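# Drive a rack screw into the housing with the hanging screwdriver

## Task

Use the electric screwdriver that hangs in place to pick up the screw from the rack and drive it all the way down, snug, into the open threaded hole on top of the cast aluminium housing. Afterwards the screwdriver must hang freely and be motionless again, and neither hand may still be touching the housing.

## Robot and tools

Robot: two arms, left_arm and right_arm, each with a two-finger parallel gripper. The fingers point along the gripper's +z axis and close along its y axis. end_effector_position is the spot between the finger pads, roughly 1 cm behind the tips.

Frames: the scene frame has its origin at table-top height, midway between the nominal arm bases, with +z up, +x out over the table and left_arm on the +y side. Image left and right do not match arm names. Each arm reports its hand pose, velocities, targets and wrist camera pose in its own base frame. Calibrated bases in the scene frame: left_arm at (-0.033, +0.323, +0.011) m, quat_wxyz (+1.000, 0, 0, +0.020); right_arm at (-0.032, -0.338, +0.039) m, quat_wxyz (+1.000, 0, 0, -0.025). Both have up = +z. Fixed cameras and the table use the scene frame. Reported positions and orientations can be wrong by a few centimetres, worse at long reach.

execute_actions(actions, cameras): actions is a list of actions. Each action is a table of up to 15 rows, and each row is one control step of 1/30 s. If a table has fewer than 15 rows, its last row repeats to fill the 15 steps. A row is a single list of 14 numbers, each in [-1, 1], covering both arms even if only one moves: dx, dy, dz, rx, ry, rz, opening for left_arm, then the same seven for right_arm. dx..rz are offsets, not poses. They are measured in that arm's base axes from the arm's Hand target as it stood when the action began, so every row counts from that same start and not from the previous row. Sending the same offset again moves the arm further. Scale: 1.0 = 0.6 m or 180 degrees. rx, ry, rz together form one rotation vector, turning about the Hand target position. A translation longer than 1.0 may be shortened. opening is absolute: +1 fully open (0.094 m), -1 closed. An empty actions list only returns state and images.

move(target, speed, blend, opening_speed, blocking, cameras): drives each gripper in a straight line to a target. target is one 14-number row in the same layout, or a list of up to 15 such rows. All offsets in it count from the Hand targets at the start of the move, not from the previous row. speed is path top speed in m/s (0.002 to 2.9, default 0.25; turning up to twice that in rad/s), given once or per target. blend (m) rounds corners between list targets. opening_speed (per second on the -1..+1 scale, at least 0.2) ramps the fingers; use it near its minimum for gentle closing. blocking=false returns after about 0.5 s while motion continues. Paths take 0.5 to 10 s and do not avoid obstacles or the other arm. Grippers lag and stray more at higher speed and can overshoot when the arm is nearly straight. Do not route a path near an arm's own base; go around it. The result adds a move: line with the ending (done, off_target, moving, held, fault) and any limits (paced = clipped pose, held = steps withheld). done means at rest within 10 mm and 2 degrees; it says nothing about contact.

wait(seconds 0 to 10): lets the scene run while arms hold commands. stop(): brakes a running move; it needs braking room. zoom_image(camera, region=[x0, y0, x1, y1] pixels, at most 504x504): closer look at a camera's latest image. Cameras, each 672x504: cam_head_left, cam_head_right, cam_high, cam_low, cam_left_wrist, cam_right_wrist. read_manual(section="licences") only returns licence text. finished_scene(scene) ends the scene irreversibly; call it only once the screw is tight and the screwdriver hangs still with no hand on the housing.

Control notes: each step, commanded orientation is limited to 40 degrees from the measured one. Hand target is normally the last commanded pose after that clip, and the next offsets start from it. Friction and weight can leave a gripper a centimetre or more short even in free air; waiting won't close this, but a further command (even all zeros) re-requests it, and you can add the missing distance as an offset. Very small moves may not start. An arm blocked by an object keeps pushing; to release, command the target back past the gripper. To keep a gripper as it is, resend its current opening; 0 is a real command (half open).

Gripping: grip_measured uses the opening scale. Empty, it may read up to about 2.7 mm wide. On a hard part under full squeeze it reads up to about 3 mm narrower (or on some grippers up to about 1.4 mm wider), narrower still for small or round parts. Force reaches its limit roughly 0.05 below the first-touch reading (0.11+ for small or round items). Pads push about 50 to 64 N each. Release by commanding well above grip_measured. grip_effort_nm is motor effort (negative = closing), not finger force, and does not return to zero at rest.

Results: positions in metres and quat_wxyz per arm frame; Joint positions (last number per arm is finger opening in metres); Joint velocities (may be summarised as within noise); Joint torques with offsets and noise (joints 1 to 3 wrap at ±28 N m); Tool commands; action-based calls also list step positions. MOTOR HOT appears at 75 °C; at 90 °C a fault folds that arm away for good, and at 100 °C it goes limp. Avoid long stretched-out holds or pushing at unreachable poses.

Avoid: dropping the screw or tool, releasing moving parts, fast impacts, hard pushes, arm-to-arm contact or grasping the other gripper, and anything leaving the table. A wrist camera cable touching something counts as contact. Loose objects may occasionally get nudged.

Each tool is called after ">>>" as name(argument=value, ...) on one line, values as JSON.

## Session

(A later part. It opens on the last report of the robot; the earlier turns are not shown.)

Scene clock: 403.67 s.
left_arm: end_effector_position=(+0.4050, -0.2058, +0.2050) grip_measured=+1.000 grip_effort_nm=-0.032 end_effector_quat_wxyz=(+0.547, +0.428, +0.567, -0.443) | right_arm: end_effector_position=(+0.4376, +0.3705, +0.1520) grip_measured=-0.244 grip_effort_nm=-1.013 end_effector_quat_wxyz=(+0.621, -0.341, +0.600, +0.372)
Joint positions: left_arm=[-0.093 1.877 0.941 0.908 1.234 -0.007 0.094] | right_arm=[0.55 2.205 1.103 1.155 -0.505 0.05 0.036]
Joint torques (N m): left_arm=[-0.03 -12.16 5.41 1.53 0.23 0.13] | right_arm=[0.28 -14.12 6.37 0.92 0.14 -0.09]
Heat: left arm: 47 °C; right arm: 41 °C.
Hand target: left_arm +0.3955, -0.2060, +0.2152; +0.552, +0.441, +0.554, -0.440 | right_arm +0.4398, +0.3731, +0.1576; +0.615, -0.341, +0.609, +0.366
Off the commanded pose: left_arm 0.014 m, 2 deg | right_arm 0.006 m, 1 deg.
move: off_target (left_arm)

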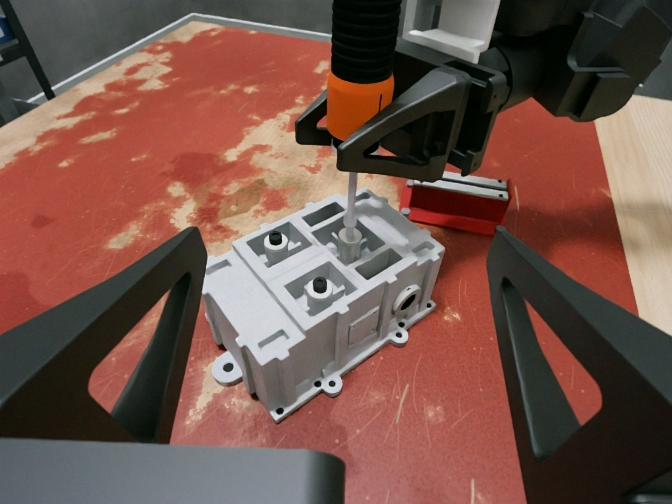

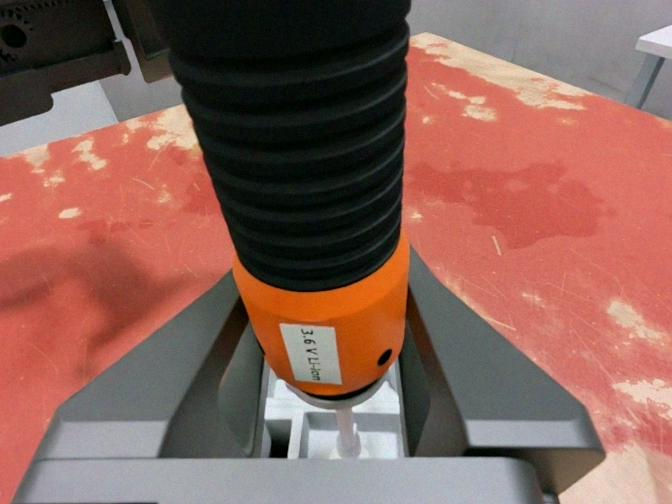

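>>> move(target=[[0,0,0,0,0,0,1, 0,0,0.08,0,0,0,-0.4],[0,0,0,0,0,0,1, -0.076,-0.071,0.0957,-0.0031,0.0057,0,-0.4]], speed=0.08, cameras=[])

>>> move(target=[[0,0,0,0,0,0,1, 0.075,0.07,-0.0417,0,0,0,-0.4],[0,0,0,0,0,0,1, 0.075,0.07,-0.0737,0,0,0,-0.4]], speed=0.06, cameras=["cam_left_wrist","cam_right_wrist"])

>>> zoom_image(camera="cam_right_wrist", region=[280, 370, 400, 470])

>>> zoom_image(camera="cam_left_wrist", region=[290, 170, 400, 270])

Scene clock: 434.20 s.
left_arm: end_effector_position=(+0.4050, -0.2058, +0.2050) grip_measured=+1.000 grip_effort_nm=-0.027 end_effector_quat_wxyz=(+0.547, +0.428, +0.567, -0.443) | right_arm: end_effector_position=(+0.4016, +0.3333, +0.2000) grip_measured=-0.244 grip_effort_nm=-1.013 end_effector_quat_wxyz=(+0.600, -0.333, +0.629, +0.364)
Joint positions: left_arm=[-0.093 1.877 0.941 0.908 1.234 -0.007 0.094] | right_arm=[0.523 1.876 0.913 0.946 -0.509 0.051 0.036]
Joint torques (N m): left_arm=[-0.03 -12.14 5.38 1.52 0.22 0.14] | right_arm=[-0.38 -13.63 4.66 1.48 -0.17 -0.11]
Heat: left arm: 48 °C; right arm: 48 °C.
Hand target: left_arm +0.3955, -0.2060, +0.2152; +0.552, +0.441, +0.554, -0.440 | right_arm +0.3941, +0.3306, +0.2150; +0.608, -0.341, +0.616, +0.366
Off the commanded pose: left_arm 0.014 m, 2 deg | right_arm 0.017 m, 2 deg.
move: off_target (left_arm, right_arm)

Scene clock: 436.27 s.
left_arm: end_effector_position=(+0.4050, -0.2058, +0.2050) grip_measured=+1.000 grip_effort_nm=-0.027 end_effector_quat_wxyz=(+0.547, +0.428, +0.567, -0.443) | right_arm: end_effector_position=(+0.4376, +0.3664, +0.1623) grip_measured=-0.244 grip_effort_nm=-1.013 end_effector_quat_wxyz=(+0.593, -0.337, +0.632, +0.367)
Joint positions: left_arm=[-0.093 1.877 0.941 0.908 1.234 -0.007 0.094] | right_arm=[0.546 2.114 1.103 0.981 -0.498 0.051 0.036]
Joint torques (N m): left_arm=[-0.05 -12.16 5.44 1.53 0.23 0.12] | right_arm=[0.92 -10.86 7.31 1.84 0.05 -0.11]
Heat: left arm: 48 °C; right arm: 47 °C.
Hand target: left_arm +0.3955, -0.2060, +0.2152; +0.552, +0.441, +0.554, -0.440 | right_arm +0.4391, +0.3726, +0.1709; +0.608, -0.341, +0.616, +0.366
Off the commanded pose: left_arm 0.014 m, 2 deg | right_arm 0.011 m, 3 deg.
move: off_target (left_arm, right_arm)

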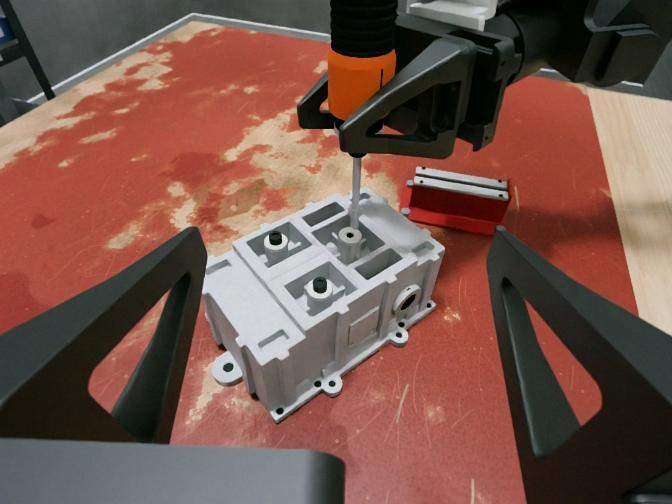

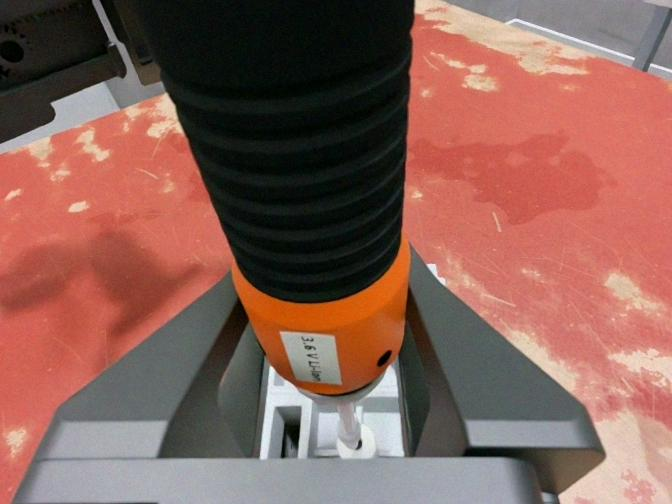

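Scaled by 4.200 (camera's finer frame: 960x720).

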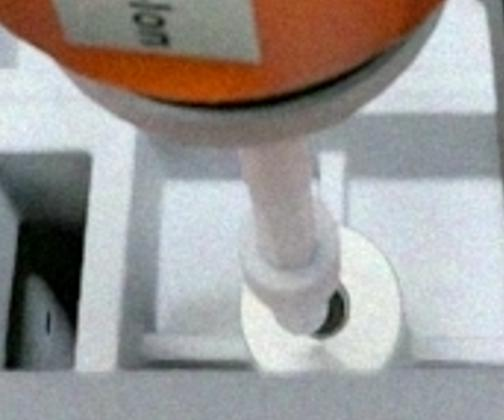

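Scaled by 4.582 (camera's finer frame: 960x720).

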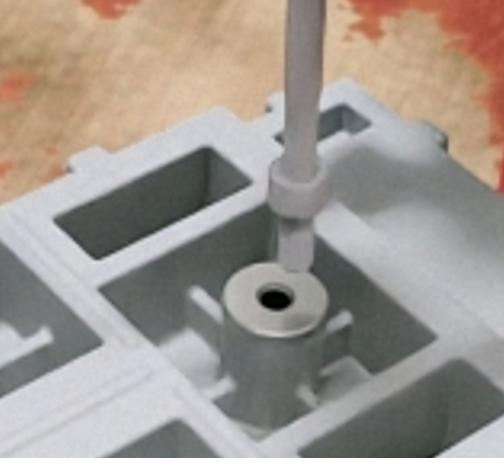

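>>> move(target=[0,0,0,0,0,0,1, 0.001,0.001,-0.022,0.0018,-0.0034,0,-0.4], speed=0.03, cameras=["cam_left_wrist","cam_right_wrist"])

>>> zoom_image(camera="cam_right_wrist", region=[300, 400, 400, 470])

>>> zoom_image(camera="cam_left_wrist", region=[330, 205, 375, 250])

Scene clock: 470.63 s.
left_arm: end_effector_position=(+0.4050, -0.2058, +0.2050) grip_measured=+1.000 grip_effort_nm=-0.022 end_effector_quat_wxyz=(+0.547, +0.428, +0.567, -0.443) | right_arm: end_effector_position=(+0.4391, +0.3675, +0.1542) grip_measured=-0.244 grip_effort_nm=-1.009 end_effector_quat_wxyz=(+0.601, -0.337, +0.625, +0.368)
Joint positions: left_arm=[-0.093 1.877 0.941 0.908 1.234 -0.007 0.094] | right_arm=[0.546 2.154 1.103 1.041 -0.498 0.05 0.036]
Joint torques (N m): left_arm=[-0.01 -12.18 5.42 1.53 0.23 0.13] | right_arm=[0.88 -10.48 6.57 1.86 0.08 -0.12]
Heat: left arm: 49 °C; right arm: 46 °C.
Hand target: left_arm +0.3955, -0.2060, +0.2152; +0.552, +0.441, +0.554, -0.440 | right_arm +0.4397, +0.3732, +0.1577; +0.613, -0.341, +0.612, +0.366
Off the commanded pose: left_arm 0.014 m, 2 deg | right_arm 0.007 m, 2 deg.
move: off_target (left_arm)

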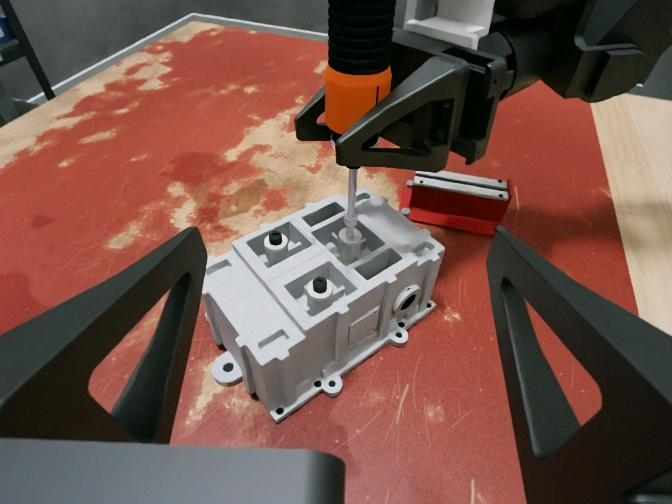

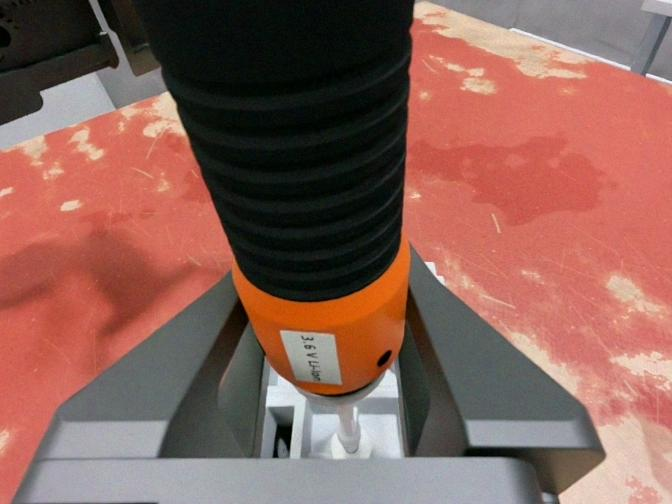

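Scaled by 5.040 (camera's finer frame: 960x720).

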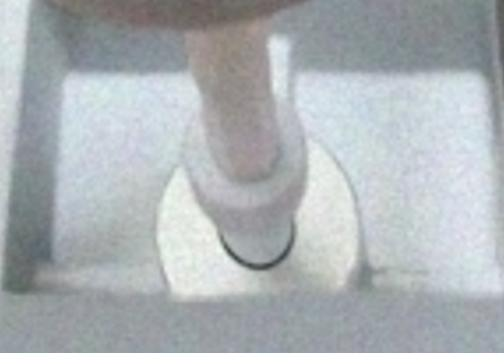

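Scaled by 11.200 (camera's finer frame: 960x720).

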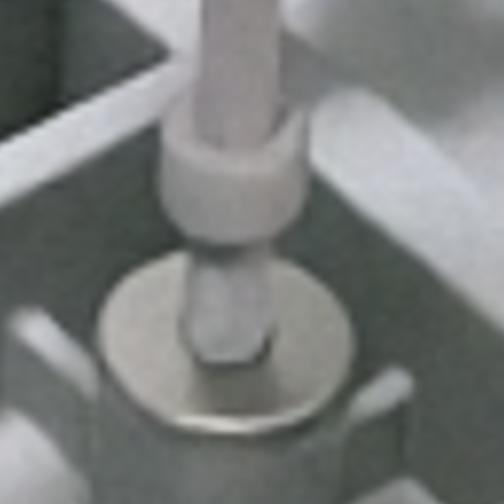

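>>> move(target=[[0,0,0,0,0,0,1, 0.0,0.0,-0.02,-0.006,0.0035,0,-0.4],[0,0,0,0,0,0,1, 0.0,0.0,-0.04,-0.015,0.0087,0,-0.4]], speed=0.03, cameras=["cam_left_wrist","cam_right_wrist"])

>>> zoom_image(camera="cam_right_wrist", region=[300, 400, 400, 470])

>>> zoom_image(camera="cam_left_wrist", region=[330, 205, 375, 250])

Scene clock: 486.77 s.
left_arm: end_effector_position=(+0.4050, -0.2058, +0.2050) grip_measured=+1.000 grip_effort_nm=-0.022 end_effector_quat_wxyz=(+0.547, +0.428, +0.567, -0.443) | right_arm: end_effector_position=(+0.4383, +0.3693, +0.1515) grip_measured=-0.244 grip_effort_nm=-1.009 end_effector_quat_wxyz=(+0.605, -0.344, +0.619, +0.363)
Joint positions: left_arm=[-0.093 1.877 0.941 0.908 1.234 -0.007 0.094] | right_arm=[0.549 2.166 1.103 1.06 -0.498 0.032 0.036]
Joint torques (N m): left_arm=[-0.02 -12.18 5.41 1.52 0.22 0.13] | right_arm=[0.34 -9.25 6.06 1.4 0.04 -0.24]
Heat: left arm: 49 °C; right arm: 44 °C.
Hand target: left_arm +0.3955, -0.2060, +0.2152; +0.552, +0.441, +0.554, -0.440 | right_arm +0.4397, +0.3732, +0.1337; +0.596, -0.351, +0.629, +0.356
Off the commanded pose: left_arm 0.014 m, 2 deg | right_arm 0.018 m, 2 deg.
move: off_target (left_arm, right_arm)

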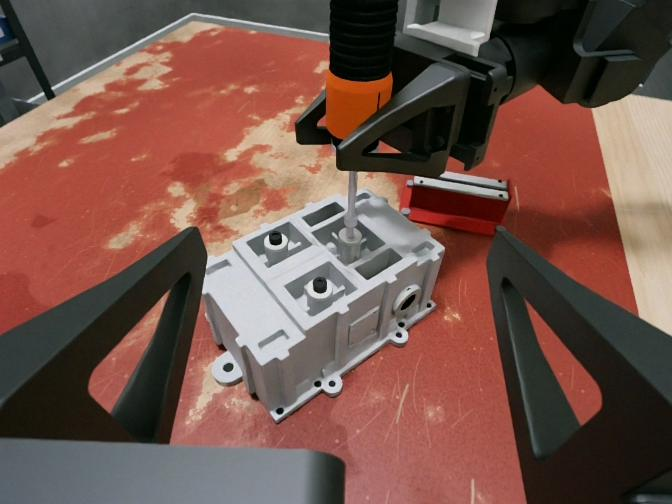

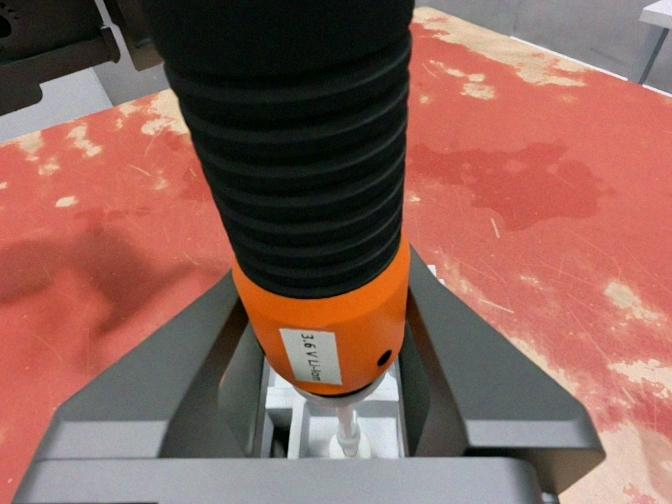

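Scaled by 5.040 (camera's finer frame: 960x720).

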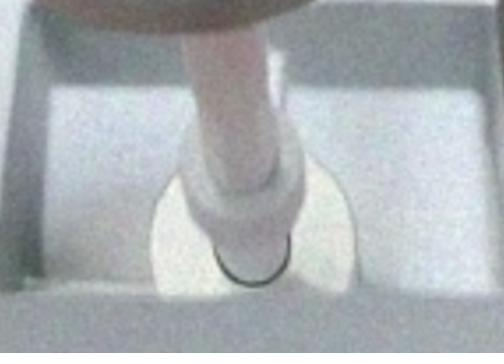

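Scaled by 11.200 (camera's finer frame: 960x720).

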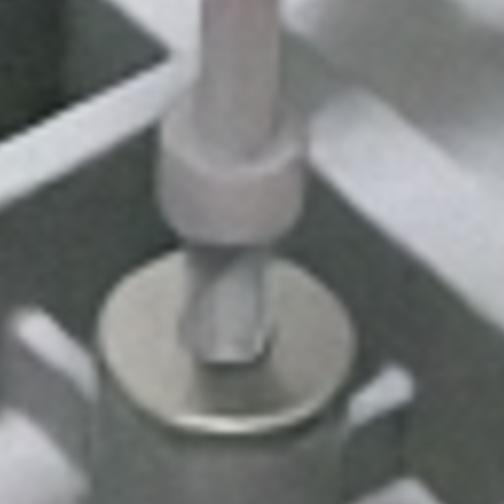

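>>> move(target=[0,0,0,0,0,0,1, 0.0,0.0,-0.035,-0.013,0.0075,0,-0.4], speed=0.03, cameras=["cam_left_wrist","cam_right_wrist"])

>>> zoom_image(camera="cam_right_wrist", region=[300, 400, 400, 470])

>>> zoom_image(camera="cam_left_wrist", region=[330, 205, 375, 250])

Scene clock: 496.37 s.
left_arm: end_effector_position=(+0.4050, -0.2058, +0.2050) grip_measured=+1.000 grip_effort_nm=-0.027 end_effector_quat_wxyz=(+0.547, +0.428, +0.567, -0.443) | right_arm: end_effector_position=(+0.4383, +0.3698, +0.1495) grip_measured=-0.244 grip_effort_nm=-1.013 end_effector_quat_wxyz=(+0.611, -0.351, +0.613, +0.356)
Joint positions: left_arm=[-0.093 1.877 0.941 0.908 1.234 -0.007 0.094] | right_arm=[0.55 2.176 1.103 1.075 -0.498 0.008 0.036]
Joint torques (N m): left_arm=[-0.06 -12.15 5.41 1.53 0.23 0.13] | right_arm=[0.46 -8.2 5.55 1.07 0.05 -0.25]
Heat: left arm: 49 °C; right arm: 42 °C.
Hand target: left_arm +0.3955, -0.2060, +0.2152; +0.552, +0.441, +0.554, -0.440 | right_arm +0.4397, +0.3732, +0.1127; +0.581, -0.359, +0.643, +0.347
Off the commanded pose: left_arm 0.014 m, 2 deg | right_arm 0.037 m, 5 deg.
move: off_target (left_arm, right_arm)

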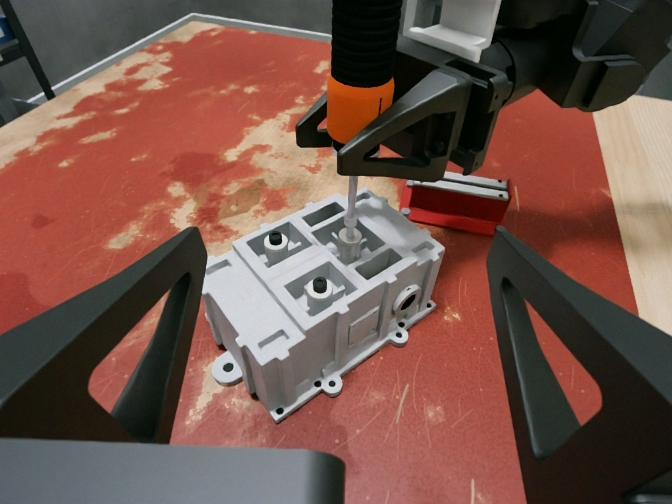

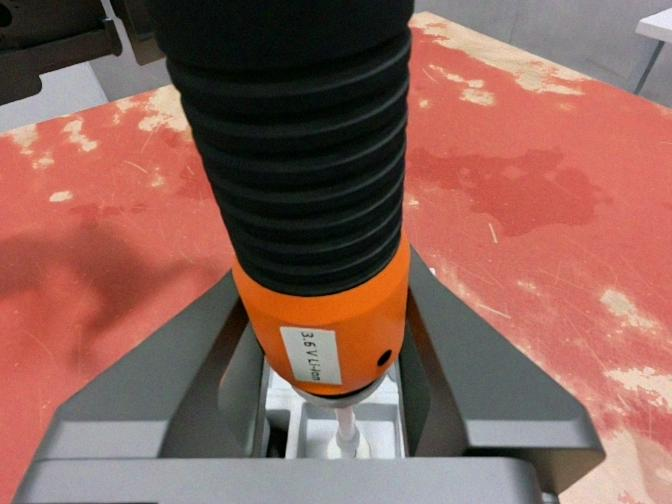

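Scaled by 5.040 (camera's finer frame: 960x720).

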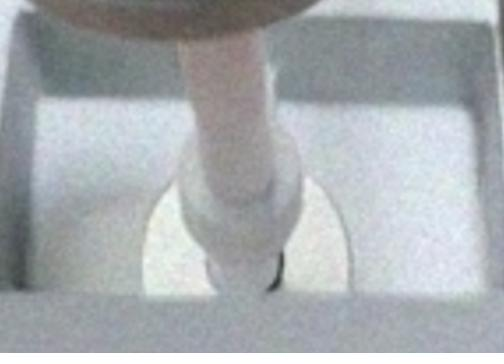

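Scaled by 11.200 (camera's finer frame: 960x720).

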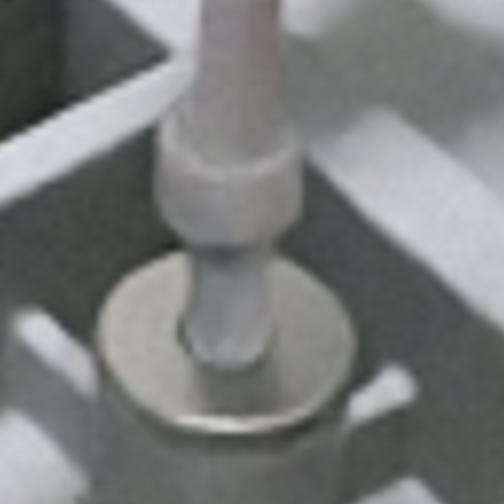

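>>> wait(seconds=0.5, cameras=["cam_left_wrist","cam_right_wrist"])

>>> zoom_image(camera="cam_right_wrist", region=[300, 400, 400, 470])

>>> zoom_image(camera="cam_left_wrist", region=[330, 205, 375, 250])

Scene clock: 525.47 s.
left_arm: end_effector_position=(+0.4050, -0.2058, +0.2050) grip_measured=+1.000 grip_effort_nm=-0.027 end_effector_quat_wxyz=(+0.547, +0.428, +0.567, -0.443) | right_arm: end_effector_position=(+0.4381, +0.3700, +0.1496) grip_measured=-0.244 grip_effort_nm=-1.009 end_effector_quat_wxyz=(+0.612, -0.353, +0.612, +0.355)
Joint positions: left_arm=[-0.093 1.877 0.941 0.908 1.234 -0.007 0.094] | right_arm=[0.551 2.176 1.103 1.075 -0.498 0.003 0.036]
Joint torques (N m): left_arm=[-0.02 -12.15 5.41 1.53 0.22 0.15] | right_arm=[0.32 -8.25 5.24 1.04 0.02 -0.17]
Heat: left arm: 50 °C; right arm: 41 °C.
Hand target: left_arm +0.3955, -0.2060, +0.2152; +0.552, +0.441, +0.554, -0.440 | right_arm +0.4397, +0.3732, +0.1127; +0.581, -0.359, +0.643, +0.347
Tool commands: left_gripper/opening=+1.0 right_gripper/opening=-0.4
Off the commanded pose: left_arm 0.014 m, 2 deg | right_arm 0.037 m, 5 deg.
wait: 0.50 s; at rest from the start

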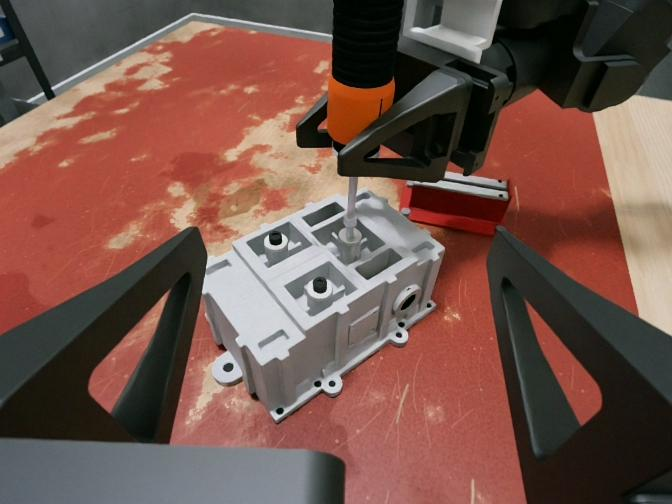

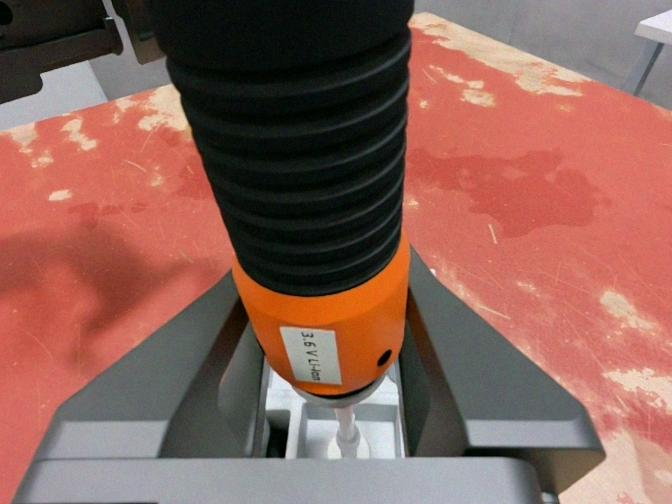

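Scaled by 5.040 (camera's finer frame: 960x720).

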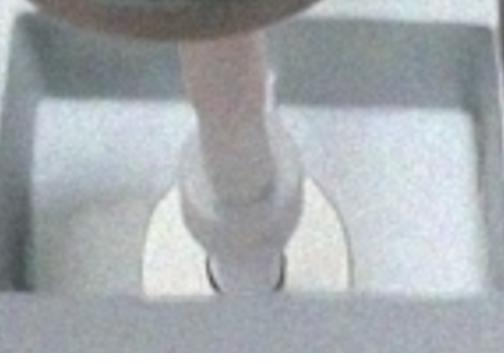

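Scaled by 11.200 (camera's finer frame: 960x720).

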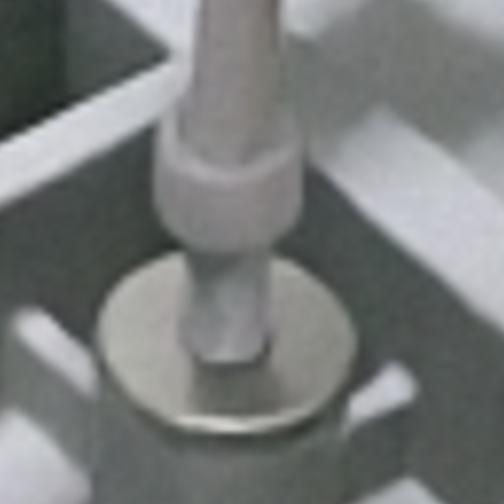

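>>> wait(seconds=0.1, cameras=["cam_head_right","cam_head_left","cam_low"])

>>> zoom_image(camera="cam_head_right", region=[330, 60, 470, 230])

>>> zoom_image(camera="cam_low", region=[230, 130, 370, 310])

Scene clock: 554.20 s.
left_arm: end_effector_position=(+0.4050, -0.2058, +0.2050) grip_measured=+1.000 grip_effort_nm=-0.027 end_effector_quat_wxyz=(+0.547, +0.428, +0.567, -0.443) | right_arm: end_effector_position=(+0.4381, +0.3700, +0.1496) grip_measured=-0.244 grip_effort_nm=-1.009 end_effector_quat_wxyz=(+0.612, -0.353, +0.612, +0.355)
Joint positions: left_arm=[-0.093 1.877 0.941 0.908 1.234 -0.007 0.094] | right_arm=[0.551 2.176 1.103 1.075 -0.498 0.003 0.036]
Joint torques (N m): left_arm=[-0.02 -12.16 5.42 1.53 0.24 0.14] | right_arm=[0.54 -8.17 5.42 1.08 0.07 -0.19]
Heat: left arm: 51 °C; right arm: 41 °C.
Hand target: left_arm +0.3955, -0.2060, +0.2152; +0.552, +0.441, +0.554, -0.440 | right_arm +0.4397, +0.3732, +0.1127; +0.581, -0.359, +0.643, +0.347
Tool commands: left_gripper/opening=+1.0 right_gripper/opening=-0.4
Off the commanded pose: left_arm 0.014 m, 2 deg | right_arm 0.037 m, 5 deg.
wait: 0.10 s; at rest from the start
Images, in order (width x height): cam_head_left 672x504, cam_head_right 672x504, cam_low 672x504.

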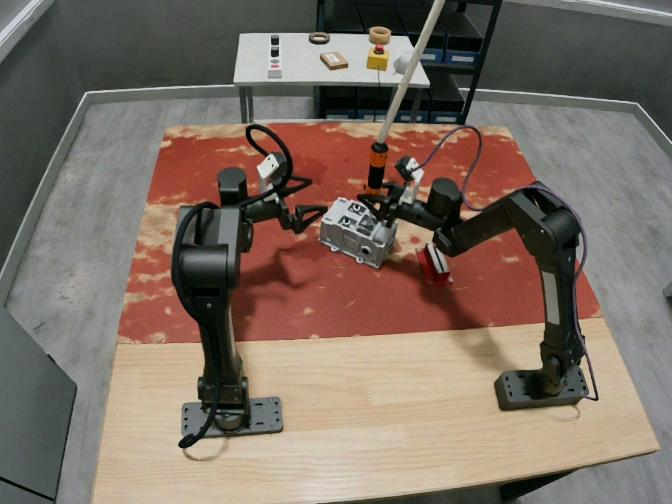

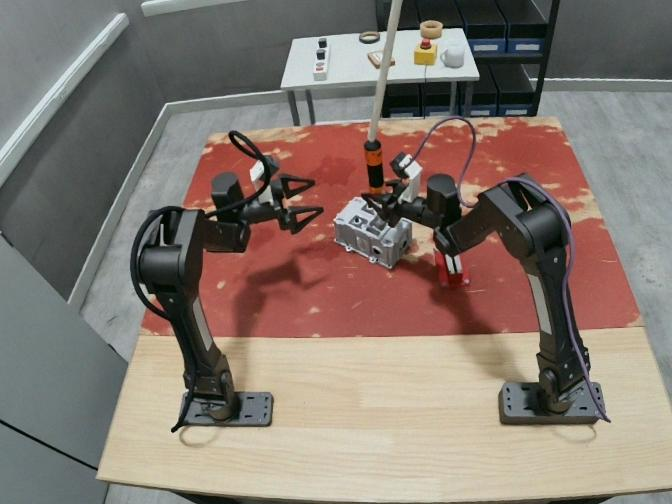

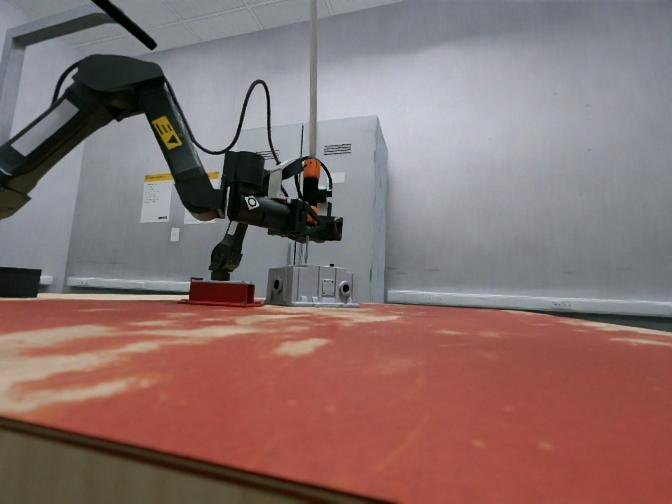

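Scaled by 2.965 (camera's finer frame: 960x720).

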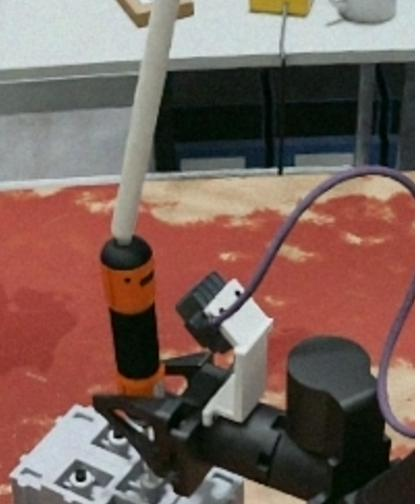

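Scaled by 2.800 (camera's finer frame: 960x720).

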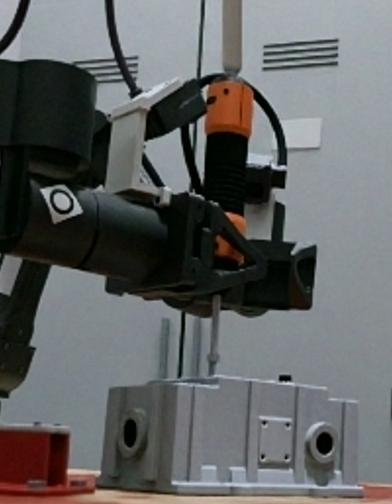

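>>> move(target=[0,0,0,0,0,0,1, -0.0043,0.0025,-0.005,0.0056,0.0096,0,-0.4], speed=0.04, cameras=["cam_left_wrist","cam_right_wrist"])

>>> zoom_image(camera="cam_right_wrist", region=[300, 400, 400, 470])

>>> zoom_image(camera="cam_left_wrist", region=[330, 205, 375, 250])

Scene clock: 597.00 s.
left_arm: end_effector_position=(+0.4050, -0.2058, +0.2050) grip_measured=+1.000 grip_effort_nm=-0.027 end_effector_quat_wxyz=(+0.547, +0.428, +0.567, -0.443) | right_arm: end_effector_position=(+0.4374, +0.3710, +0.1488) grip_measured=-0.244 grip_effort_nm=-1.013 end_effector_quat_wxyz=(+0.610, -0.347, +0.614, +0.362)
Joint positions: left_arm=[-0.093 1.877 0.941 0.908 1.234 -0.007 0.094] | right_arm=[0.553 2.182 1.103 1.085 -0.498 0.025 0.036]
Joint torques (N m): left_arm=[-0.02 -12.15 5.42 1.53 0.24 0.13] | right_arm=[0.7 -8.28 4.79 1.09 0.11 -0.08]
Heat: left arm: 51 °C; right arm: 41 °C.
Hand target: left_arm +0.3955, -0.2060, +0.2152; +0.552, +0.441, +0.554, -0.440 | right_arm +0.4372, +0.3746, +0.1095; +0.575, -0.348, +0.648, +0.358
Off the commanded pose: left_arm 0.014 m, 2 deg | right_arm 0.039 m, 6 deg.
move: off_target (left_arm, right_arm)

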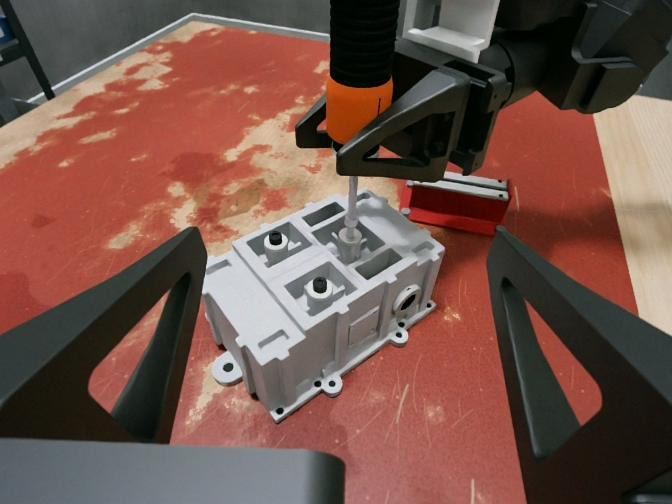

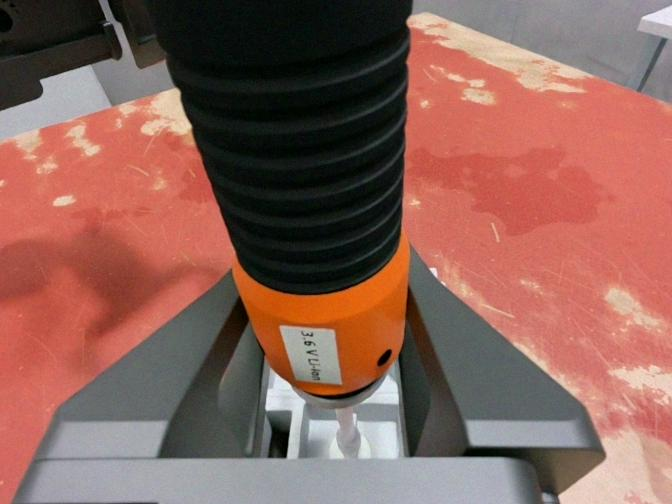

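Scaled by 5.040 (camera's finer frame: 960x720).

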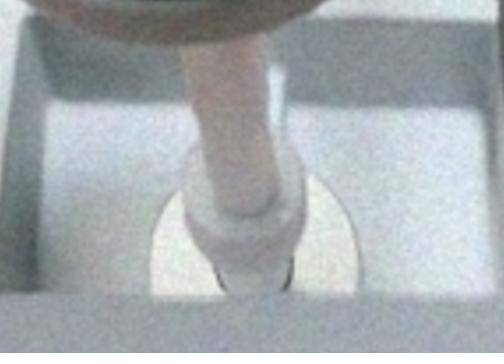

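Scaled by 11.200 (camera's finer frame: 960x720).

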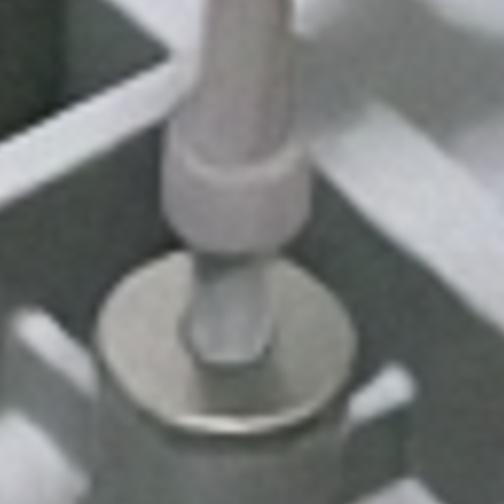

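>>> move(target=[0,0,0,0,0,0,1, 0,0,-0.035,-0.009,0.0052,0,-0.4], speed=0.04, cameras=["cam_left_wrist","cam_right_wrist"])

>>> zoom_image(camera="cam_right_wrist", region=[300, 400, 400, 470])

>>> zoom_image(camera="cam_left_wrist", region=[330, 205, 375, 250])

Scene clock: 630.50 s.
left_arm: end_effector_position=(+0.4050, -0.2058, +0.2050) grip_measured=+1.000 grip_effort_nm=-0.027 end_effector_quat_wxyz=(+0.547, +0.428, +0.567, -0.443) | right_arm: end_effector_position=(+0.4382, +0.3713, +0.1392) grip_measured=-0.244 grip_effort_nm=-1.009 end_effector_quat_wxyz=(+0.609, -0.347, +0.615, +0.362)
Joint positions: left_arm=[-0.093 1.877 0.941 0.908 1.234 -0.007 0.094] | right_arm=[0.553 2.21 1.103 1.111 -0.496 0.024 0.036]
Joint torques (N m): left_arm=[-0.03 -12.15 5.44 1.54 0.23 0.13] | right_arm=[0.72 -7.66 4.19 0.91 0.13 -0.19]
Heat: left arm: 52 °C; right arm: 42 °C.
Hand target: left_arm +0.3955, -0.2060, +0.2152; +0.552, +0.441, +0.554, -0.440 | right_arm +0.4372, +0.3746, +0.0886; +0.564, -0.353, +0.658, +0.352
Off the commanded pose: left_arm 0.014 m, 2 deg | right_arm 0.051 m, 7 deg.
move: off_target (left_arm, right_arm)

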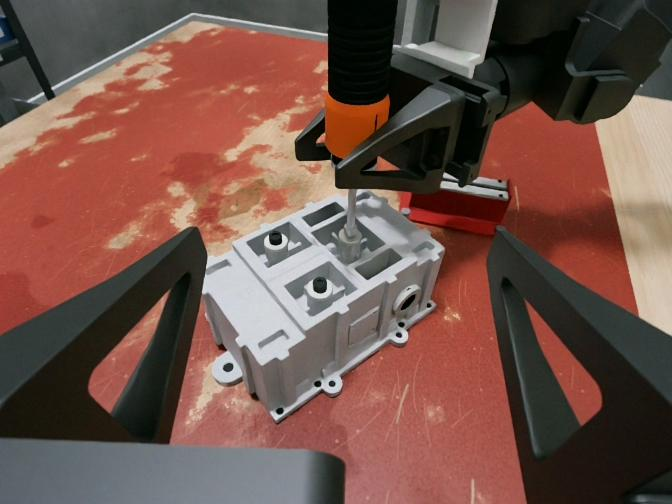

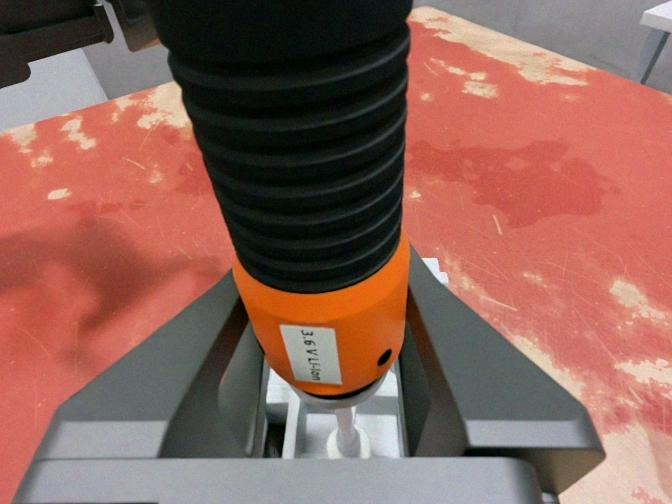

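Scaled by 5.040 (camera's finer frame: 960x720).

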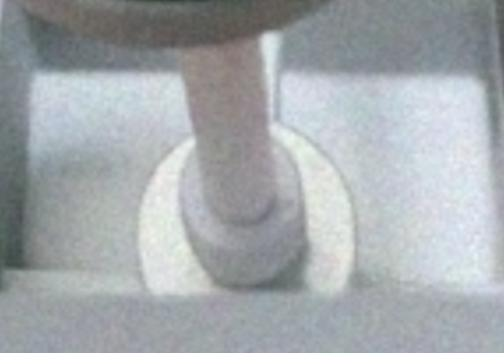

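Scaled by 11.200 (camera's finer frame: 960x720).

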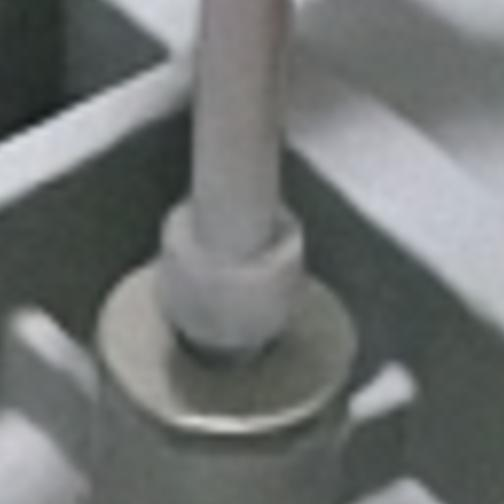

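>>> move(target=[0,0,0,0,0,0,1, 0,0,-0.015,-0.003,0.0017,0,-0.4], speed=0.05, cameras=[])

>>> wait(seconds=1.5, cameras=["cam_left_wrist","cam_right_wrist"])

>>> zoom_image(camera="cam_right_wrist", region=[300, 400, 400, 470])

>>> zoom_image(camera="cam_left_wrist", region=[330, 205, 375, 250])

Scene clock: 638.63 s.
left_arm: end_effector_position=(+0.4050, -0.2058, +0.2050) grip_measured=+1.000 grip_effort_nm=-0.027 end_effector_quat_wxyz=(+0.547, +0.428, +0.567, -0.443) | right_arm: end_effector_position=(+0.4378, +0.3718, +0.1355) grip_measured=-0.244 grip_effort_nm=-1.018 end_effector_quat_wxyz=(+0.610, -0.349, +0.612, +0.362)
Joint positions: left_arm=[-0.093 1.877 0.941 0.908 1.234 -0.007 0.094] | right_arm=[0.553 2.224 1.103 1.128 -0.5 0.02 0.036]
Joint torques (N m): left_arm=[-0.02 -12.18 5.41 1.53 0.23 0.13] | right_arm=[0.75 -7.46 3.96 0.79 0.16 -0.22]
Heat: left arm: 52 °C; right arm: 42 °C.
Hand target: left_arm +0.3955, -0.2060, +0.2152; +0.552, +0.441, +0.554, -0.440 | right_arm +0.4372, +0.3746, +0.0796; +0.561, -0.355, +0.661, +0.350
Off the commanded pose: left_arm 0.014 m, 2 deg | right_arm 0.056 m, 8 deg.
move: off_target (left_arm, right_arm)

Scene clock: 640.13 s.
left_arm: end_effector_position=(+0.4050, -0.2058, +0.2050) grip_measured=+1.000 grip_effort_nm=-0.022 end_effector_quat_wxyz=(+0.547, +0.428, +0.567, -0.443) | right_arm: end_effector_position=(+0.4377, +0.3718, +0.1355) grip_measured=-0.244 grip_effort_nm=-1.009 end_effector_quat_wxyz=(+0.610, -0.349, +0.612, +0.362)
Joint positions: left_arm=[-0.093 1.877 0.941 0.908 1.234 -0.007 0.094] | right_arm=[0.553 2.224 1.103 1.128 -0.501 0.02 0.036]
Joint torques (N m): left_arm=[-0.06 -12.12 5.39 1.53 0.23 0.13] | right_arm=[0.73 -7.66 3.86 0.78 0.17 -0.26]
Heat: left arm: 52 °C; right arm: 41 °C.
Hand target: left_arm +0.3955, -0.2060, +0.2152; +0.552, +0.441, +0.554, -0.440 | right_arm +0.4371, +0.3746, +0.0796; +0.561, -0.355, +0.661, +0.350
Tool commands: left_gripper/opening=+1.0 right_gripper/opening=-0.4
Off the commanded pose: left_arm 0.014 m, 2 deg | right_arm 0.056 m, 8 deg.
wait: 1.50 s; at rest by 0.17 s

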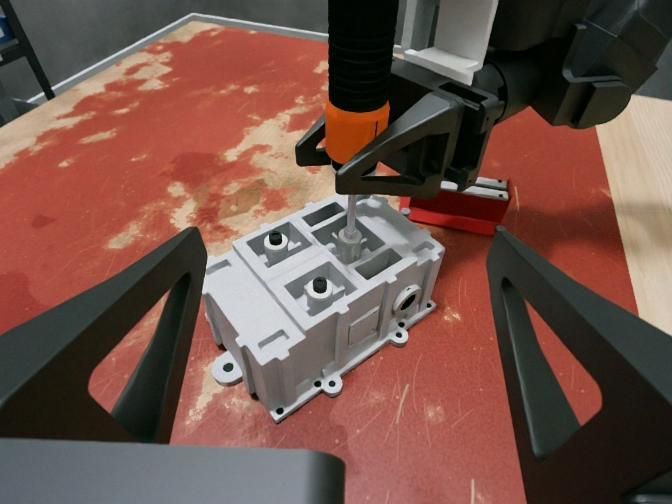

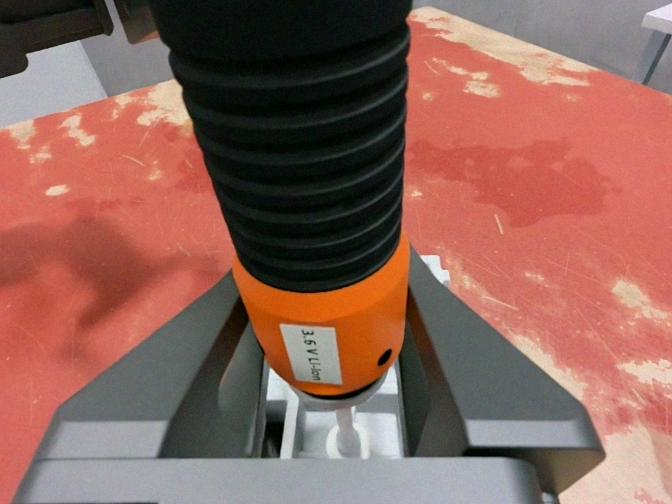

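Scaled by 5.040 (camera's finer frame: 960x720).

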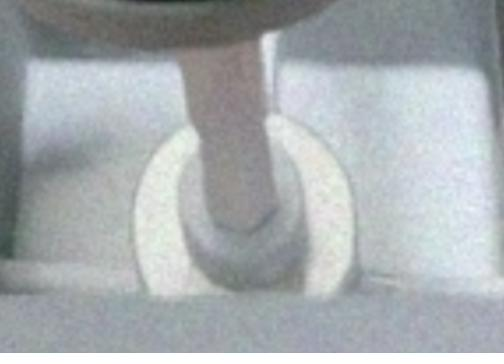

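Scaled by 11.200 (camera's finer frame: 960x720).

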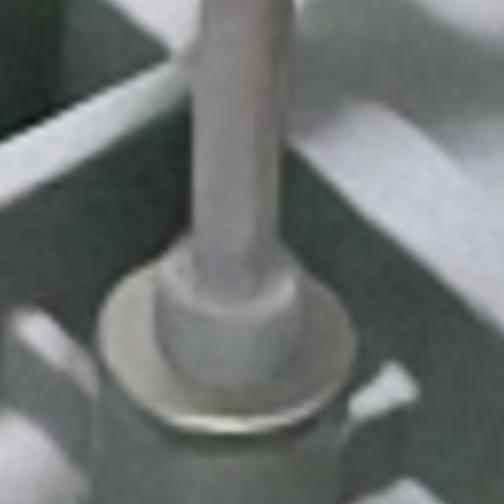

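>>> move(target=[[0,0,0,0,0,0,1, 0,0,0.1,0.0344,-0.0327,-0.0008,-0.4],[0,0,0,0,0,0,1, -0.003,0.0017,0.125,0.0344,-0.0327,0.0436,-0.4],[0,0,0,0,0,0,1, -0.003,0.0017,0.15,0.0344,-0.0327,0.0436,-0.4],[0,0,0,0,0,0,1, 0,0,0.17,0.0344,-0.0327,0,-0.4]], speed=0.08, cameras=["cam_left_wrist","cam_right_wrist"])

>>> zoom_image(camera="cam_left_wrist", region=[290, 150, 410, 270])

Scene clock: 666.13 s.
left_arm: end_effector_position=(+0.4050, -0.2058, +0.2050) grip_measured=+1.000 grip_effort_nm=-0.032 end_effector_quat_wxyz=(+0.547, +0.428, +0.567, -0.443) | right_arm: end_effector_position=(+0.4425, +0.3718, +0.1407) grip_measured=-0.244 grip_effort_nm=-1.009 end_effector_quat_wxyz=(+0.581, -0.342, +0.642, +0.365)
Joint positions: left_arm=[-0.093 1.877 0.941 0.908 1.234 -0.007 0.094] | right_arm=[0.548 2.172 1.132 0.975 -0.501 0.041 0.036]
Joint torques (N m): left_arm=[-0.01 -12.16 5.44 1.53 0.23 0.13] | right_arm=[1.31 -17.95 5.22 1.82 0.13 -0.03]
Heat: left arm: 52 °C; right arm: 41 °C.
Hand target: left_arm +0.3955, -0.2060, +0.2152; +0.552, +0.441, +0.554, -0.440 | right_arm +0.4371, +0.3746, +0.1816; +0.612, -0.341, +0.612, +0.366
Off the commanded pose: left_arm 0.014 m, 2 deg | right_arm 0.041 m, 5 deg.
move: off_target (left_arm, right_arm)

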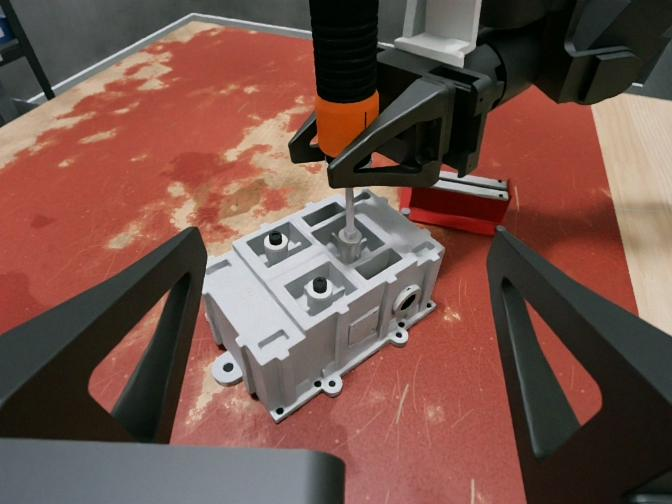

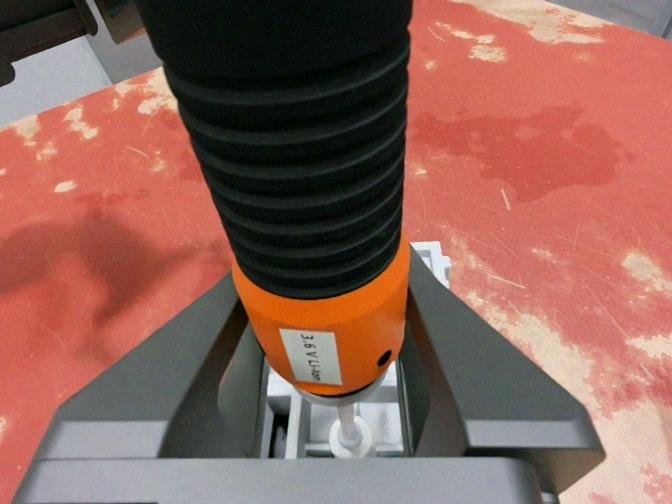

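Scaled by 4.200 (camera's finer frame: 960x720).

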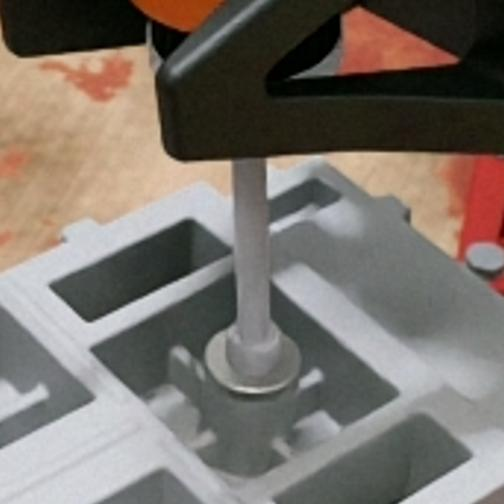

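>>> move(target=[[0,0,0,0,0,0,1, 0,0.003,0.015,0,0,0.06,-0.4],[0,0,0,0,0,0,1, 0,0,0.015,0,0,-0.03,-0.4],[0,0,0,0,0,0,1, 0,0,0.015,0,0,0,-0.4]], speed=0.15, cameras=["cam_left_wrist"])

>>> zoom_image(camera="cam_left_wrist", region=[290, 150, 410, 270])

Scene clock: 676.70 s.
left_arm: end_effector_position=(+0.4050, -0.2058, +0.2050) grip_measured=+1.000 grip_effort_nm=-0.032 end_effector_quat_wxyz=(+0.547, +0.428, +0.567, -0.443) | right_arm: end_effector_position=(+0.4384, +0.3699, +0.1470) grip_measured=-0.244 grip_effort_nm=-1.013 end_effector_quat_wxyz=(+0.581, -0.336, +0.650, +0.358)
Joint positions: left_arm=[-0.093 1.877 0.941 0.908 1.234 -0.007 0.094] | right_arm=[0.558 2.129 1.109 0.942 -0.47 0.039 0.036]
Joint torques (N m): left_arm=[-0.01 -12.16 5.39 1.53 0.23 0.13] | right_arm=[0.32 -16.29 7.68 1.8 -0.28 0.02]
Heat: left arm: 53 °C; right arm: 44 °C.
Hand target: left_arm +0.3955, -0.2060, +0.2152; +0.552, +0.441, +0.554, -0.440 | right_arm +0.4371, +0.3746, +0.1907; +0.612, -0.342, +0.612, +0.366
Off the commanded pose: left_arm 0.014 m, 2 deg | right_arm 0.044 m, 6 deg.
move: off_target (left_arm, right_arm)

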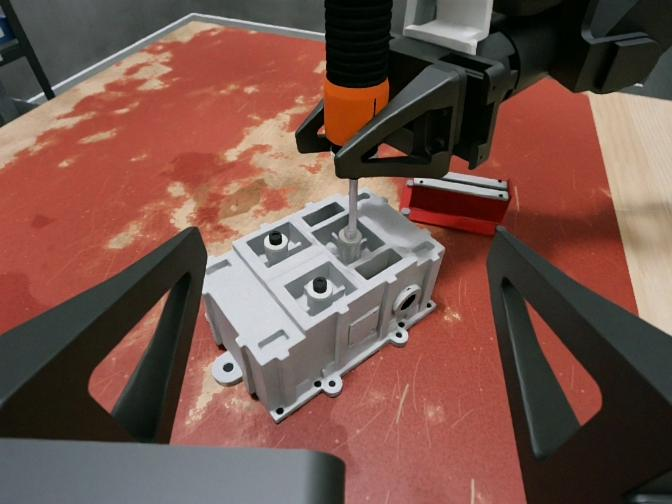

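Scaled by 4.200 (camera's finer frame: 960x720).

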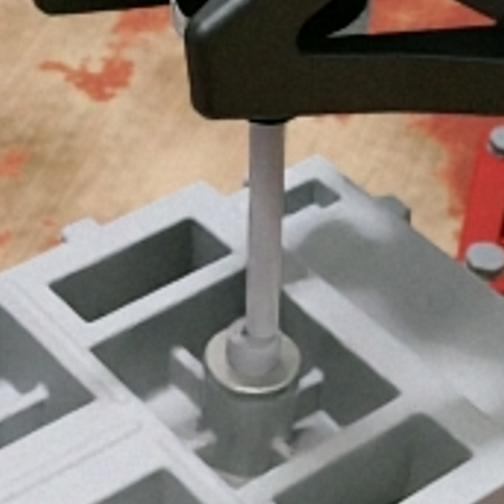

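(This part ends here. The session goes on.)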